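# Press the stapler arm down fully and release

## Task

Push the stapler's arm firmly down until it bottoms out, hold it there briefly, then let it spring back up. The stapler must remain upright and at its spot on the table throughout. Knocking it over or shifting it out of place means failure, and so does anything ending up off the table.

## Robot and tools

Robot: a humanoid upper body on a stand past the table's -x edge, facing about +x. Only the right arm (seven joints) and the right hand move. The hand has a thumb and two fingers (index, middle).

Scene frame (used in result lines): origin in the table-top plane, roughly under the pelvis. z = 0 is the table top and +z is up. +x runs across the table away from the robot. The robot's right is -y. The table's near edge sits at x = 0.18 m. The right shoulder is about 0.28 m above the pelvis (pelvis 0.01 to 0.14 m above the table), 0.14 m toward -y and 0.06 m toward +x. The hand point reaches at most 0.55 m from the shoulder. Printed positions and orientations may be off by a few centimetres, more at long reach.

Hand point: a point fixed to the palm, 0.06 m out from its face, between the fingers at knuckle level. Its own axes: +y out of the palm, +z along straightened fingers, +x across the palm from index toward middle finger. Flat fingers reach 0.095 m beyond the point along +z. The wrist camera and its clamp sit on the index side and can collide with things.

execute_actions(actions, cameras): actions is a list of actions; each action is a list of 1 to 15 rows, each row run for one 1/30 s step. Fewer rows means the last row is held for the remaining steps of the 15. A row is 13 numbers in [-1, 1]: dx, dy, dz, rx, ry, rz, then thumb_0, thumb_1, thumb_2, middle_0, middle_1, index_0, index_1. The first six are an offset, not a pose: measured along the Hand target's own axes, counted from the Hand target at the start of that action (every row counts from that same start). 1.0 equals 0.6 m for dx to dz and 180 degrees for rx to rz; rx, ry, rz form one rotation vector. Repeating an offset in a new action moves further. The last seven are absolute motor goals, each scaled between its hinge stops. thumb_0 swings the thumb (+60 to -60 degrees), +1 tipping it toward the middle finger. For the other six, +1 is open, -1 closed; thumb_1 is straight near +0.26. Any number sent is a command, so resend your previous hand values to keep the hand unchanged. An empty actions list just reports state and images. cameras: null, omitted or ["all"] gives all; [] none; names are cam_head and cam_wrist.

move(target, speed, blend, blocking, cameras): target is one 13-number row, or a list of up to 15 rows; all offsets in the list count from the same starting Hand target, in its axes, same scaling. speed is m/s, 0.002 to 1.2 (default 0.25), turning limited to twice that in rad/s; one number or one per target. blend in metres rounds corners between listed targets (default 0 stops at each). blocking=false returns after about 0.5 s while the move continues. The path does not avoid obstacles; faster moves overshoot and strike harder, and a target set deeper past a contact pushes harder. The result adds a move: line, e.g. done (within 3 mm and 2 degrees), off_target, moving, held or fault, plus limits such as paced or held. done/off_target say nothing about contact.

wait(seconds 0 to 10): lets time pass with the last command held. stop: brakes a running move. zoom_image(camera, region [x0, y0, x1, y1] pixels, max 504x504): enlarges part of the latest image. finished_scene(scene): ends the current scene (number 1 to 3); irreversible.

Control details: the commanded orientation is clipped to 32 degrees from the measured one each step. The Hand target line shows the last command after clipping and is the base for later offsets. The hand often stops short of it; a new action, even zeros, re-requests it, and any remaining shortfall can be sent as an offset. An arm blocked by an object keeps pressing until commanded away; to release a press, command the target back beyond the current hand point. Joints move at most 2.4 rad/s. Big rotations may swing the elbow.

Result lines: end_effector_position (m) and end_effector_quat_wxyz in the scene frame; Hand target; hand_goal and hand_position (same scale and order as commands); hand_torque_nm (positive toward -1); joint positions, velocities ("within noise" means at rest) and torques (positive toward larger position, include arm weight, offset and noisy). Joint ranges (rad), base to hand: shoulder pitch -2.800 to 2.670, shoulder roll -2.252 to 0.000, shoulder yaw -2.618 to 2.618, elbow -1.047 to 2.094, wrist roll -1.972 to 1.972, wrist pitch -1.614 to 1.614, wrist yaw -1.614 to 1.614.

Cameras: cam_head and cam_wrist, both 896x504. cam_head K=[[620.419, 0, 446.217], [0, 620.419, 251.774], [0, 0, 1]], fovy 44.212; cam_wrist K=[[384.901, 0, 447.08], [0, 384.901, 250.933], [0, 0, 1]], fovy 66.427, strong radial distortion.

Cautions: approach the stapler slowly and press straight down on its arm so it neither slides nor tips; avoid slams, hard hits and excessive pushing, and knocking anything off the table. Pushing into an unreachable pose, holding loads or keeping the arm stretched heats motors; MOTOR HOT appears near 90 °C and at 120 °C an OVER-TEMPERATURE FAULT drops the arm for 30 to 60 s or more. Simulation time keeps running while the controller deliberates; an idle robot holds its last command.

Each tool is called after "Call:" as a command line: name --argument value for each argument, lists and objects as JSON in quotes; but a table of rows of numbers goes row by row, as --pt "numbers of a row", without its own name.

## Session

Call:
execute_actions --actions '[]'

Scene clock: 0.00 s.
end_effector_position=(+0.2216, -0.3782, +0.1801) hand_goal=(+0.000, +0.263, +1.000, +1.000, +1.000, +1.000, +1.000) hand_position=(+0.000, +0.263, +1.000, +1.000, +1.000, +1.000, +1.000) hand_torque_nm=(+0.00, +0.00, +0.00, +0.00, +0.00, +0.00, +0.00) end_effector_quat_wxyz=(+0.646, +0.124, +0.418, -0.627)
Joint positions: [0.351 -0.455 -0.418 0.058 -0.192 -0.527 -1.089]
Joint velocities: within noise
Joint torques (N m): no reading
Hand target: +0.2216, -0.3782, +0.1801; +0.646, +0.124, +0.418, -0.627

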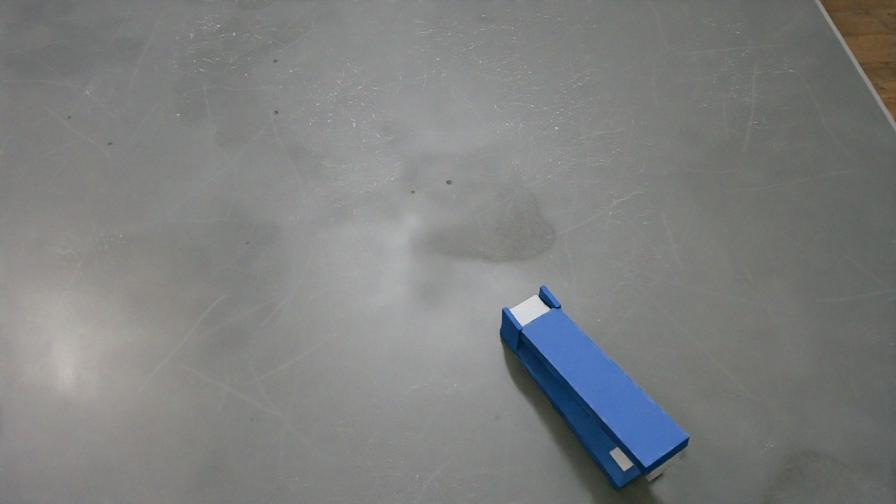

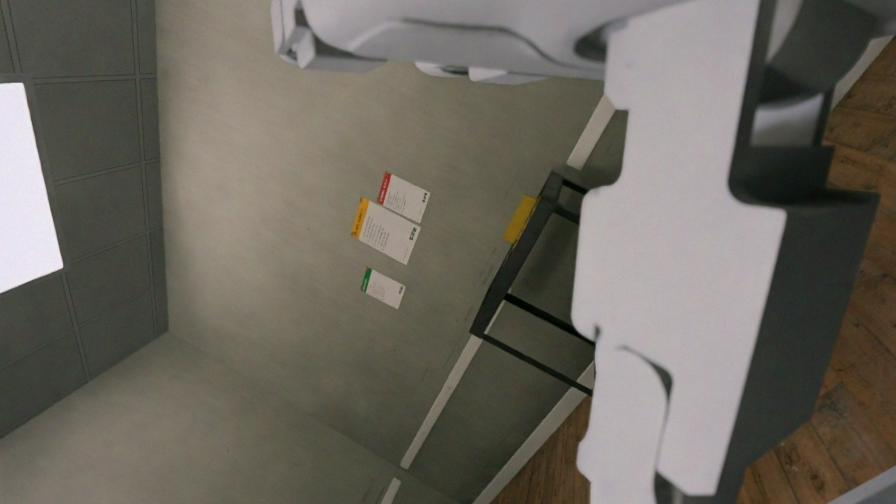

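Call:
move --target '[-0.0845,0.2645,0.114,-0.334,0.136,-0.053,0,0.26,1,-1,-1,-1,-1]' --speed 0.35 --cameras '[]'

Scene clock: 9.93 s.
end_effector_position=(+0.3975, -0.3574, +0.1928) hand_goal=(+0.000, +0.260, +1.000, -1.000, -1.000, -1.000, -1.000) hand_position=(+0.000, +0.263, +1.000, -0.942, -0.940, -0.942, -0.940) hand_torque_nm=(+0.00, +0.00, +0.00, +0.07, +0.08, +0.07, +0.08) end_effector_quat_wxyz=(+0.467, -0.120, +0.808, -0.338)
Joint positions: [-0.63 -1.164 0.013 0.38 0.286 0.577 0.169]
Joint velocities: within noise
Joint torques (N m): [-5.29 -8.19 -1.73 -1.09 -0.29 -1.26 -0.39]
Hand target: +0.3997, -0.3601, +0.2001; +0.471, -0.122, +0.803, -0.345
Off the commanded pose: 0.008 m, 1 deg.
move: off_target
No camera images: "cameras" was empty.

Call:
move --target '[-0.1435,0.219,-0.263,-0.328,0.127,-0.234,0,0.26,1,-1,-1,-1,-1]' --speed 0.3

Scene clock: 14.13 s.
end_effector_position=(+0.3263, -0.1512, +0.2149) hand_goal=(+0.000, +0.260, +1.000, -1.000, -1.000, -1.000, -1.000) hand_position=(+0.000, +0.263, +1.000, -0.942, -0.942, -0.942, -0.942) hand_torque_nm=(+0.00, +0.00, +0.00, +0.07, +0.08, +0.07, +0.08) end_effector_quat_wxyz=(+0.039, -0.528, +0.846, -0.063)
Joint positions: [-1.615 -0.876 1.187 0.394 -0.082 1.057 1.482]
Joint velocities: within noise
Joint torques (N m): [-8.16 -2.34 -1.47 0.55 -0.4 -0.22 0.1]
Hand target: +0.3294, -0.1498, +0.2201; +0.046, -0.531, +0.843, -0.071
Off the commanded pose: 0.006 m, 1 deg.
move: off_target

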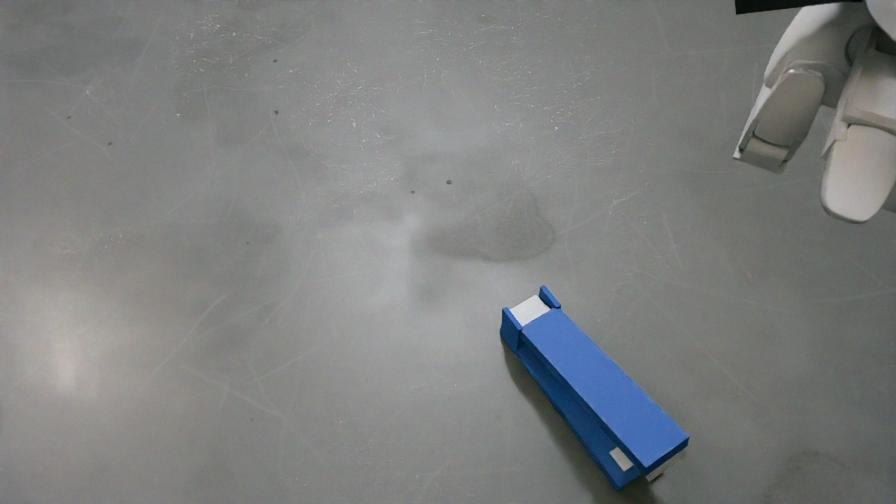

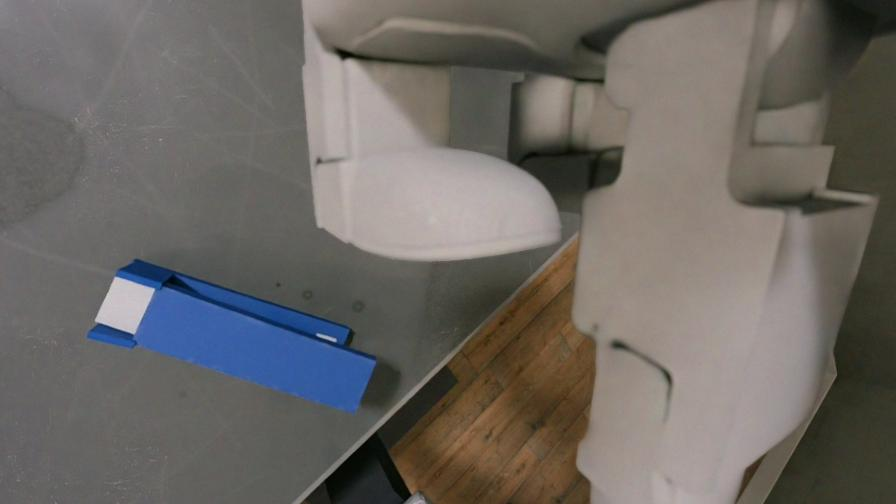

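Call:
move --target '[-0.041,0.201,0.084,0,0.017,0.0985,0,0.26,1,-1,-1,-1,-1]' --speed 0.2

Call:
zoom_image --camera "cam_head" --region '[460, 260, 760, 500]'

Scene clock: 18.93 s.
end_effector_position=(+0.2438, -0.0816, +0.1522) hand_goal=(+0.000, +0.260, +1.000, -1.000, -1.000, -1.000, -1.000) hand_position=(+0.000, +0.263, +1.000, -0.942, -0.943, -0.942, -0.943) hand_torque_nm=(+0.00, +0.00, +0.00, +0.07, +0.08, +0.07, +0.08) end_effector_quat_wxyz=(+0.014, -0.512, +0.857, +0.046)
Joint positions: [-1.179 -0.726 0.98 -0.143 -0.375 1.581 1.596]
Joint velocities: within noise
Joint torques (N m): [-3.75 -1.83 -2.42 -1.85 -0.34 0.06 0.32]
Hand target: +0.2405, -0.0800, +0.1501; +0.034, -0.393, +0.916, -0.078
Off the commanded pose: 0.004 m, 21 deg.
joint sent to its limit — joint 6 (wrist pitch), upper limit; joint 7 (wrist yaw), upper limit. The joint targets are off in orientation, not in position.
move: off_target

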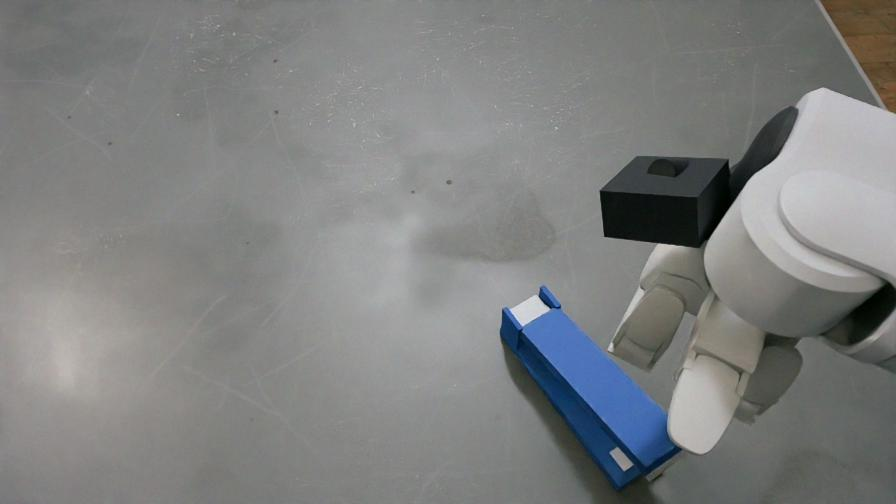

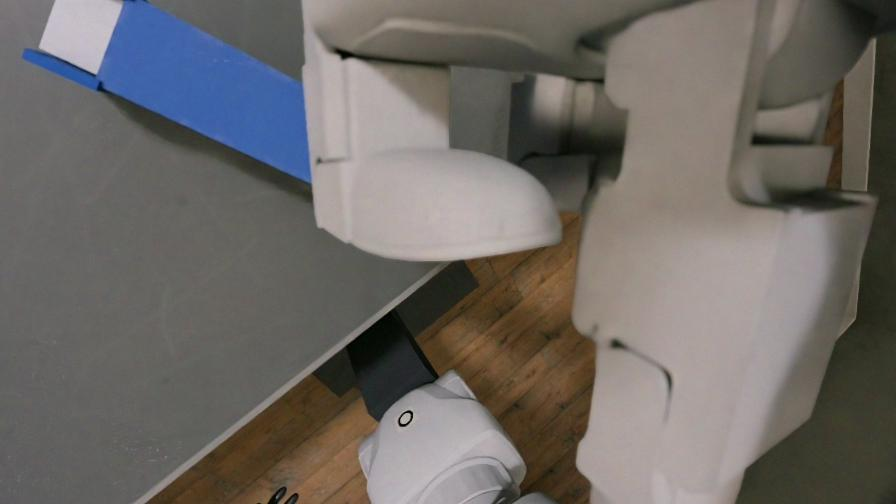

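Scaled by 1.680 from the camera's 896x504 image, which has a finer 1280x720 frame.

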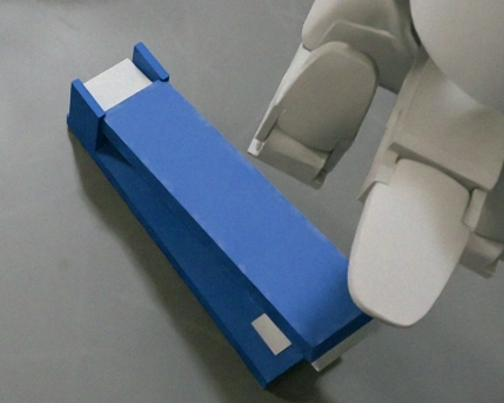

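Call:
move --target '[-0.047,0.022,0.038,-0.01,-0.0265,-0.0825,0,0.26,1,-1,-1,-1,-1]' --speed 0.15

Call:
zoom_image --camera "cam_head" --region '[460, 260, 760, 500]'

Scene clock: 30.27 s.
end_effector_position=(+0.2583, -0.0516, +0.1324) hand_goal=(+0.000, +0.260, +1.000, -1.000, -1.000, -1.000, -1.000) hand_position=(+0.000, +0.263, +1.000, -0.942, -0.943, -0.942, -0.943) hand_torque_nm=(+0.00, +0.00, +0.00, +0.07, +0.08, +0.07, +0.08) end_effector_quat_wxyz=(+0.067, -0.544, +0.837, -0.018)
Joint positions: [-1.179 -0.525 1.011 -0.056 -0.65 1.581 1.597]
Joint velocities: within noise
Joint torques (N m): [-3.58 -1.39 -1.28 -0.62 -0.45 0.05 0.12]
Hand target: +0.2533, -0.0532, +0.1254; +0.055, -0.511, +0.856, -0.051
Off the commanded pose: 0.009 m, 6 deg.
joint sent to its limit — joint 6 (wrist pitch), upper limit; joint 7 (wrist yaw), upper limit. The joint targets are off in orientation, not in position.
move: off_target

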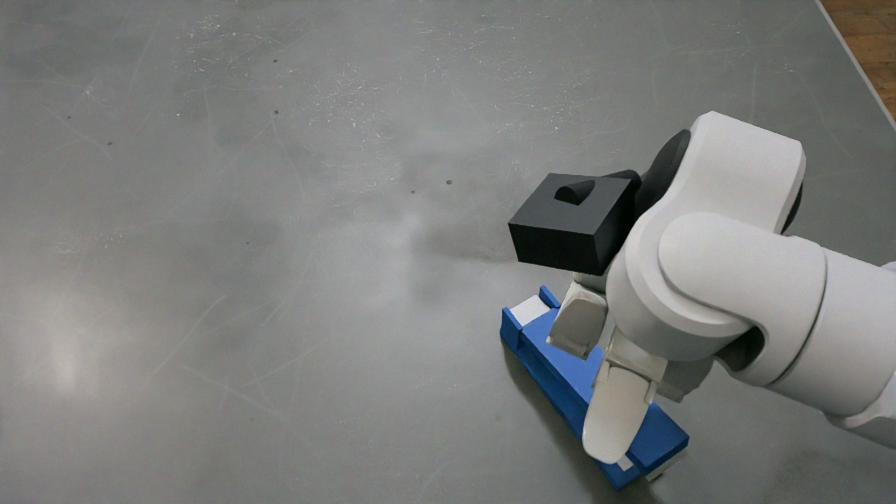

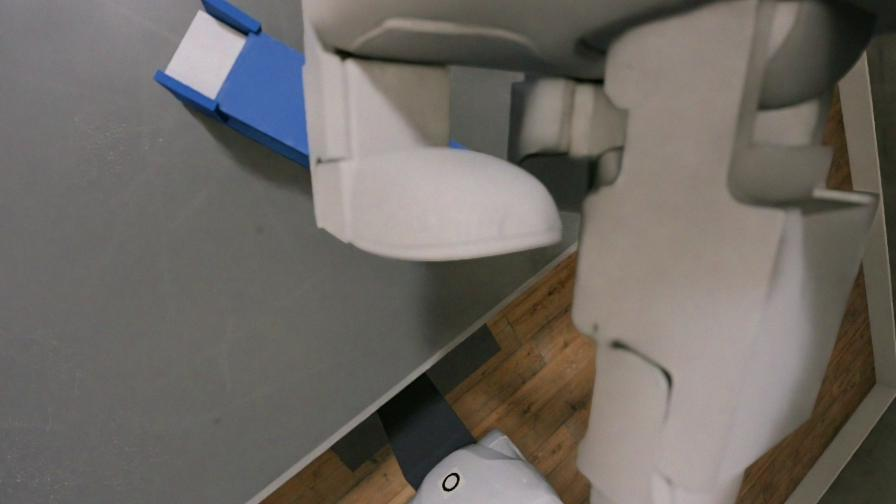

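Scaled by 1.680 from the camera's 896x504 image, which has a finer 1280x720 frame.

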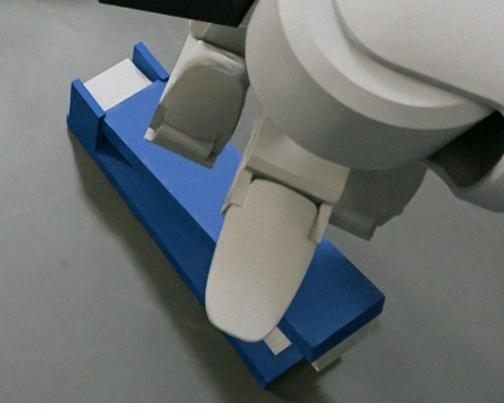

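Call:
move --target '[-0.003,0.022,0.041,0.083,0,0,0,0.26,1,-1,-1,-1,-1]' --speed 0.12

Call:
zoom_image --camera "cam_head" --region '[460, 260, 760, 500]'

Scene clock: 34.97 s.
end_effector_position=(+0.2496, -0.0475, +0.1005) hand_goal=(+0.000, +0.260, +1.000, -1.000, -1.000, -1.000, -1.000) hand_position=(+0.000, +0.263, +1.000, -0.942, -0.943, -0.942, -0.943) hand_torque_nm=(+0.00, +0.00, +0.00, +0.07, +0.08, +0.07, +0.08) end_effector_quat_wxyz=(+0.151, -0.554, +0.814, -0.086)
Joint positions: [-0.961 -0.441 0.986 -0.184 -1.083 1.581 1.597]
Joint velocities: within noise
Joint torques (N m): [-3.32 -0.78 -2.03 -2.87 -0.5 0.04 -0.08]
Hand target: +0.2462, -0.0461, +0.0992; +0.121, -0.500, +0.842, -0.162
Off the commanded pose: 0.004 m, 12 deg.
joint sent to its limit — joint 6 (wrist pitch), upper limit; joint 7 (wrist yaw), upper limit. The joint targets are off in orientation, not in position.
move: off_target

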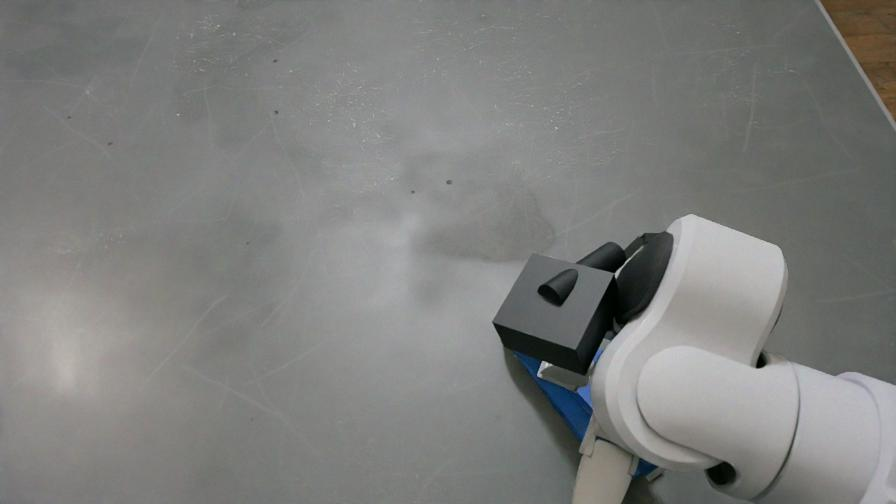

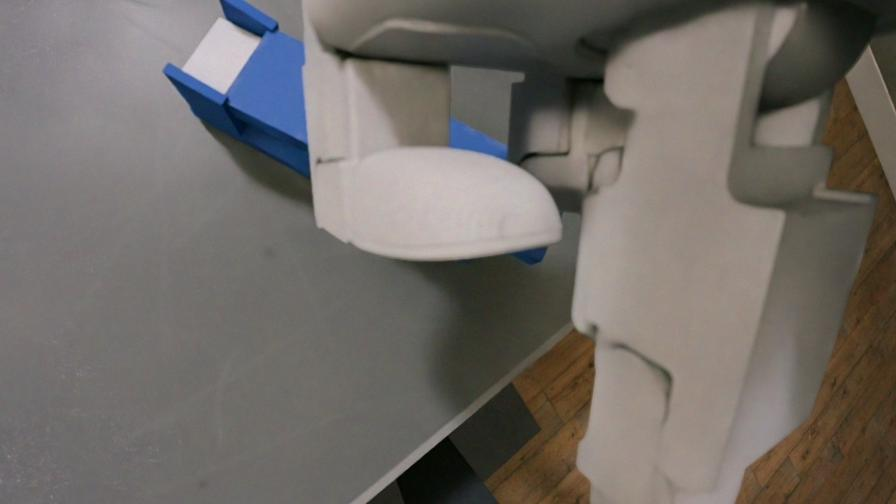

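Scaled by 1.680 from the camera's 896x504 image, which has a finer 1280x720 frame.

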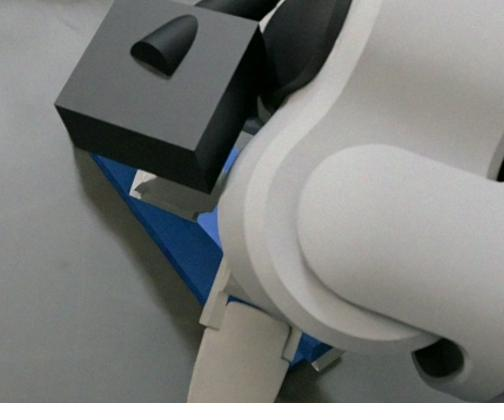

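Call:
move --target '[0.007,0.03,0.048,-0.0325,-0.048,-0.029,0,0.26,1,-1,-1,-1,-1]' --speed 0.08

Scene clock: 41.30 s.
end_effector_position=(+0.2473, -0.0448, +0.0723) hand_goal=(+0.000, +0.260, +1.000, -1.000, -1.000, -1.000, -1.000) hand_position=(+0.000, +0.263, +1.000, -0.997, -0.943, -0.942, -0.943) hand_torque_nm=(+0.00, +0.00, +0.00, +0.00, +0.08, +0.07, +0.08) end_effector_quat_wxyz=(+0.167, -0.556, +0.808, -0.095)
Joint positions: [-0.807 -0.353 0.891 -0.156 -1.054 1.455 1.377]
Joint velocities: within noise
Joint torques (N m): [-2.41 -0.43 -1.37 -1.01 0.07 -0.27 -0.36]
Hand target: +0.2403, -0.0461, +0.0655; +0.151, -0.554, +0.814, -0.086
Off the commanded pose: 0.010 m, 2 deg.
move: off_target

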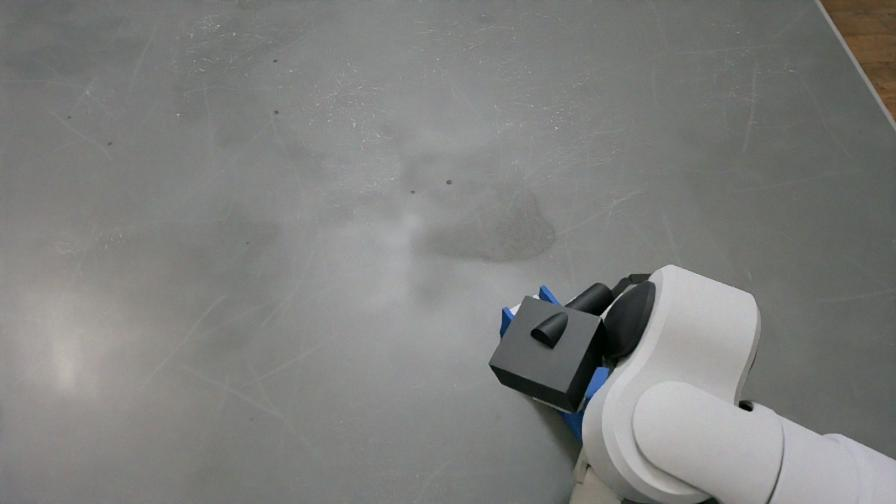

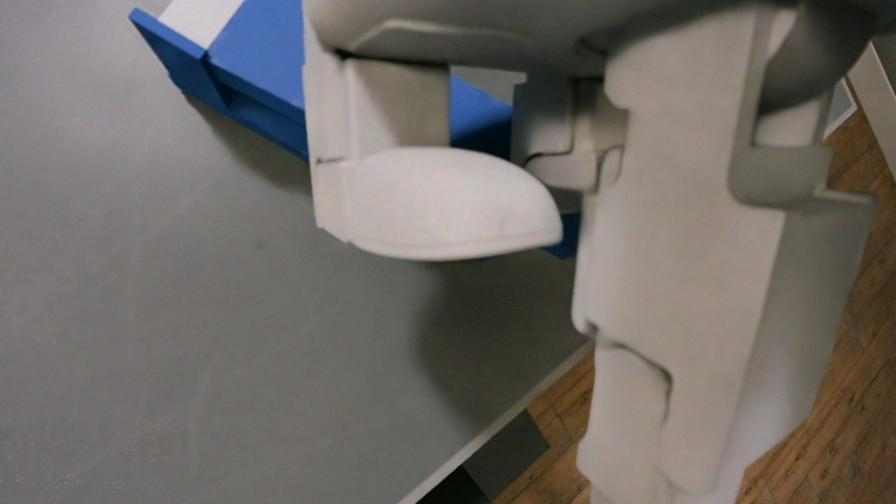

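Call:
move --target '[0.013,0.03,0.031,0,0,0,0,0.26,1,-1,-1,-1,-1]' --speed 0.06

Scene clock: 43.70 s.
end_effector_position=(+0.2436, -0.0444, +0.0540) hand_goal=(+0.000, +0.260, +1.000, -1.000, -1.000, -1.000, -1.000) hand_position=(+0.000, +0.263, +1.000, -0.997, -0.943, -0.942, -0.943) hand_torque_nm=(+0.00, +0.00, +0.00, +0.00, +0.08, +0.07, +0.08) end_effector_quat_wxyz=(+0.183, -0.554, +0.806, -0.104)
Joint positions: [-0.699 -0.304 0.838 -0.15 -1.052 1.377 1.238]
Joint velocities: within noise
Joint torques (N m): [-0.81 -0.04 -0.65 -0.32 0.34 -0.22 -0.18]
Hand target: +0.2283, -0.0461, +0.0413; +0.151, -0.554, +0.814, -0.086
Off the commanded pose: 0.020 m, 4 deg.
move: off_target

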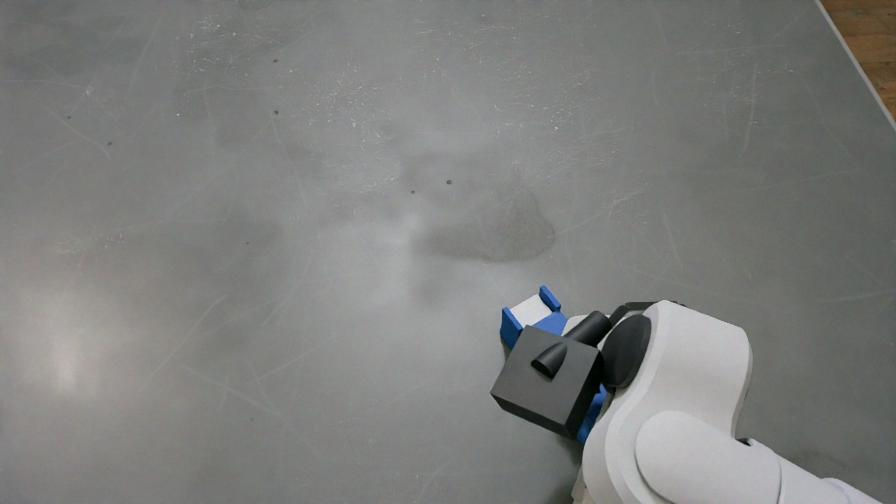

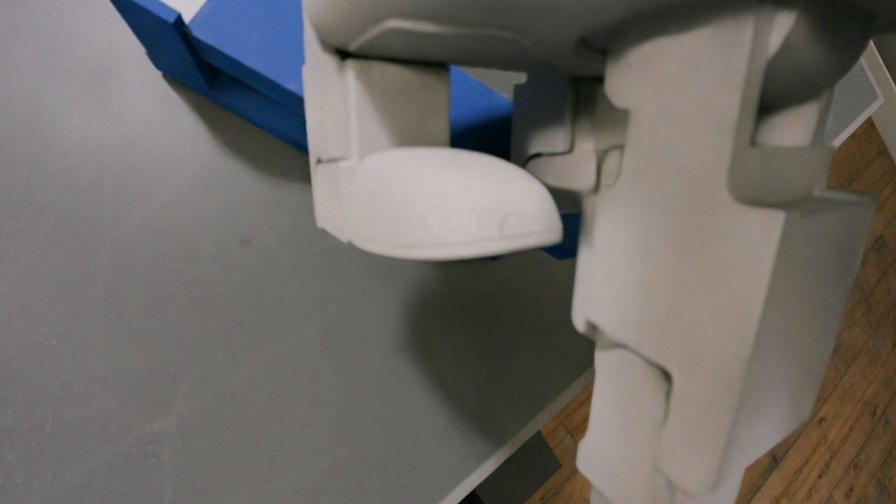

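Call:
move --target '[0.012,0.027,0.032,0,0,0,0,0.26,1,-1,-1,-1,-1]' --speed 0.06

Scene clock: 45.60 s.
end_effector_position=(+0.2414, -0.0421, +0.0422) hand_goal=(+0.000, +0.260, +1.000, -1.000, -1.000, -1.000, -1.000) hand_position=(+0.000, +0.263, +1.000, -1.001, -0.943, -0.942, -0.943) hand_torque_nm=(+0.00, +0.00, +0.00, +0.00, +0.08, +0.07, +0.08) end_effector_quat_wxyz=(+0.200, -0.550, +0.804, -0.103)
Joint positions: [-0.612 -0.258 0.774 -0.146 -1.051 1.291 1.138]
Joint velocities: within noise
Joint torques (N m): [1.42 0.52 0.09 2.53 0.5 -0.74 -1.25]
Hand target: +0.2182, -0.0463, +0.0172; +0.151, -0.554, +0.814, -0.086
Off the commanded pose: 0.034 m, 6 deg.
move: off_target

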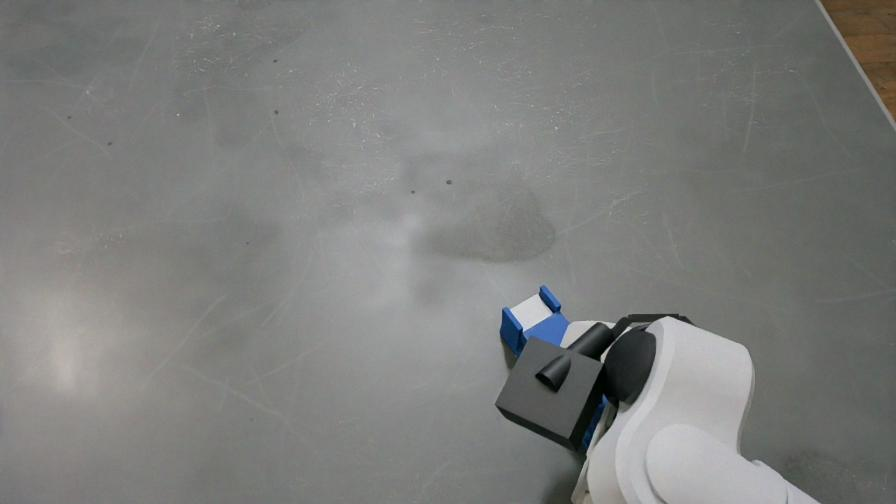

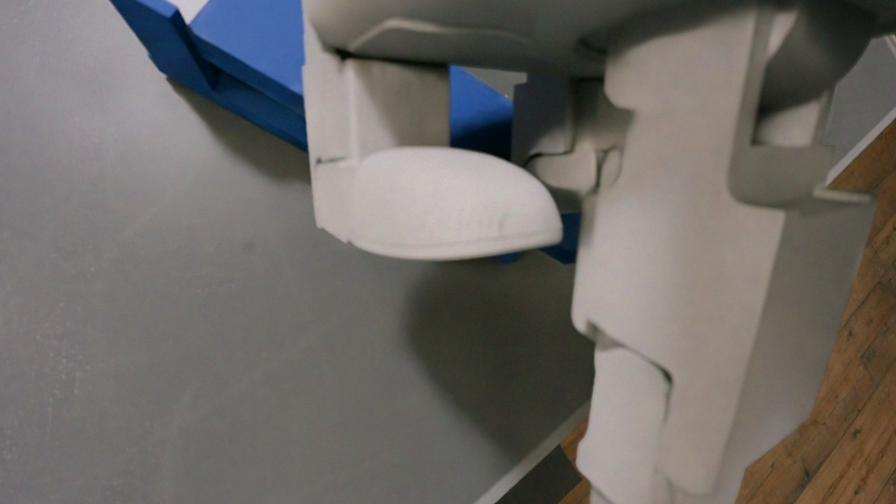

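Call:
move --target '[0.011,0.022,0.029,0,0,0,0,0.26,1,-1,-1,-1,-1]' --speed 0.06

Scene clock: 50.10 s.
end_effector_position=(+0.2507, -0.0392, +0.0398) hand_goal=(+0.000, +0.260, +1.000, -1.000, -1.000, -1.000, -1.000) hand_position=(+0.000, +0.263, +1.000, -1.004, -0.943, -0.942, -0.943) hand_torque_nm=(+0.00, +0.00, +0.00, -0.01, +0.08, +0.07, +0.08) end_effector_quat_wxyz=(+0.237, -0.549, +0.793, -0.121)
Joint positions: [-0.576 -0.228 0.735 -0.153 -1.057 1.222 1.04]
Joint velocities: within noise
Joint torques (N m): [4.79 0.54 0.54 5.64 1.1 -0.76 -1.1]
Hand target: +0.2103, -0.0470, -0.0042; +0.151, -0.554, +0.814, -0.086
Off the commanded pose: 0.060 m, 11 deg.
move: off_target

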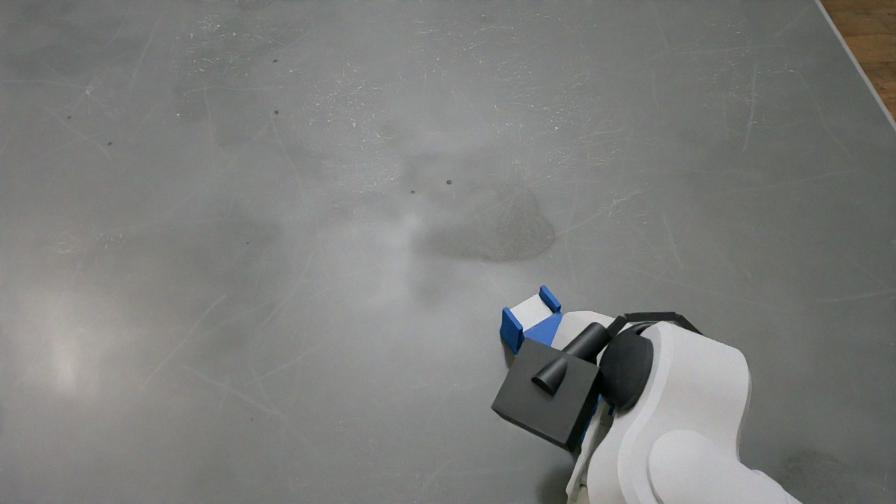

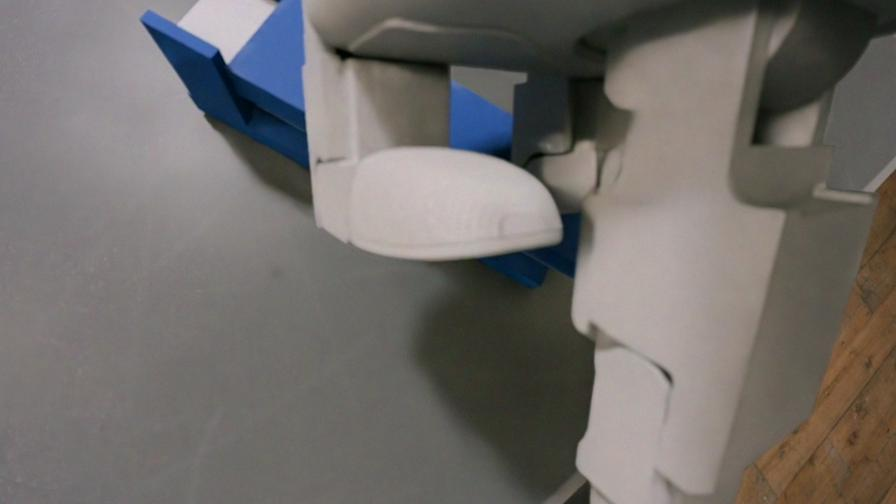

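Call:
move --pt "-0.039 -0.083 -0.08 0 0 0 0 0.26 1 -1 -1 -1 -1" --pt "-0.054 -0.113 -0.174 0 0 0 0 0.26 1 -1 -1 -1 -1" --speed 0.1

Call:
zoom_image --camera "cam_head" --region '[460, 260, 760, 500]'

Scene clock: 53.40 s.
end_effector_position=(+0.2444, -0.0458, +0.1161) hand_goal=(+0.000, +0.260, +1.000, -1.000, -1.000, -1.000, -1.000) hand_position=(+0.000, +0.263, +1.000, -1.004, -0.943, -0.942, -0.943) hand_torque_nm=(+0.00, +0.00, +0.00, +0.00, +0.08, +0.07, +0.08) end_effector_quat_wxyz=(+0.160, -0.569, +0.805, -0.051)
Joint positions: [-0.988 -0.49 0.965 -0.271 -0.976 1.581 1.595]
Joint velocities: within noise
Joint torques (N m): [-6.11 -1.83 -1.11 -2.65 -0.02 0.04 0.09]
Hand target: +0.2451, -0.0451, +0.1197; +0.151, -0.554, +0.814, -0.086
Off the commanded pose: 0.004 m, 5 deg.
joint sent to its limit — joint 6 (wrist pitch), upper limit; joint 7 (wrist yaw), upper limit. The joint targets are off in orientation, not in position.
move: off_target

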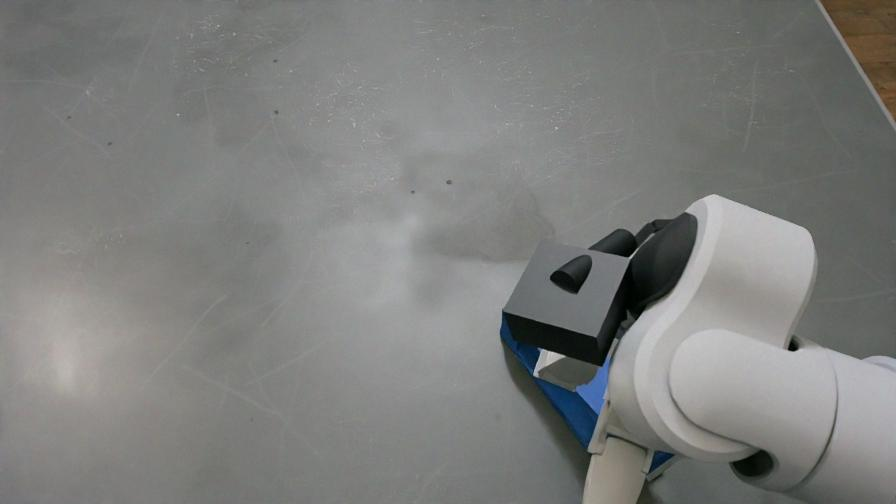

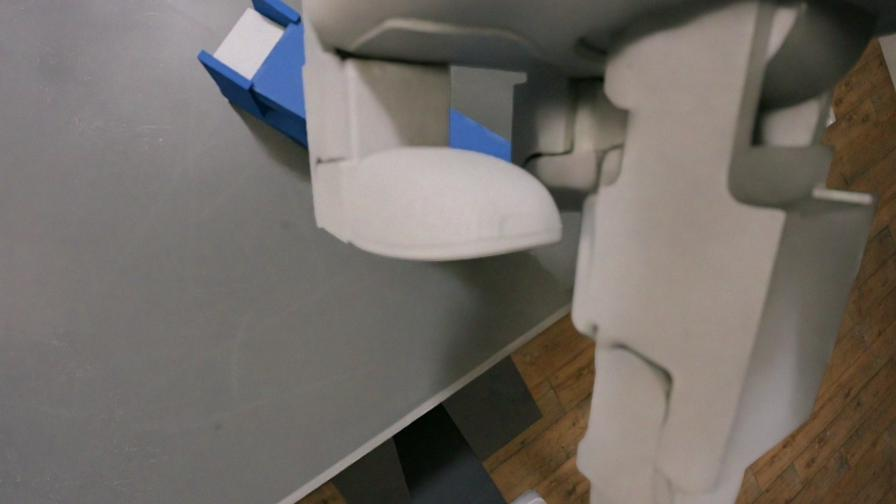

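Scaled by 1.680 from the camera's 896x504 image, which has a finer 1280x720 frame.

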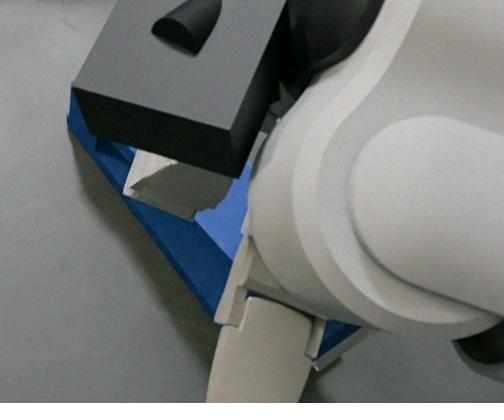

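Call:
finished_scene --scene 3

The scene is finished: the task was done.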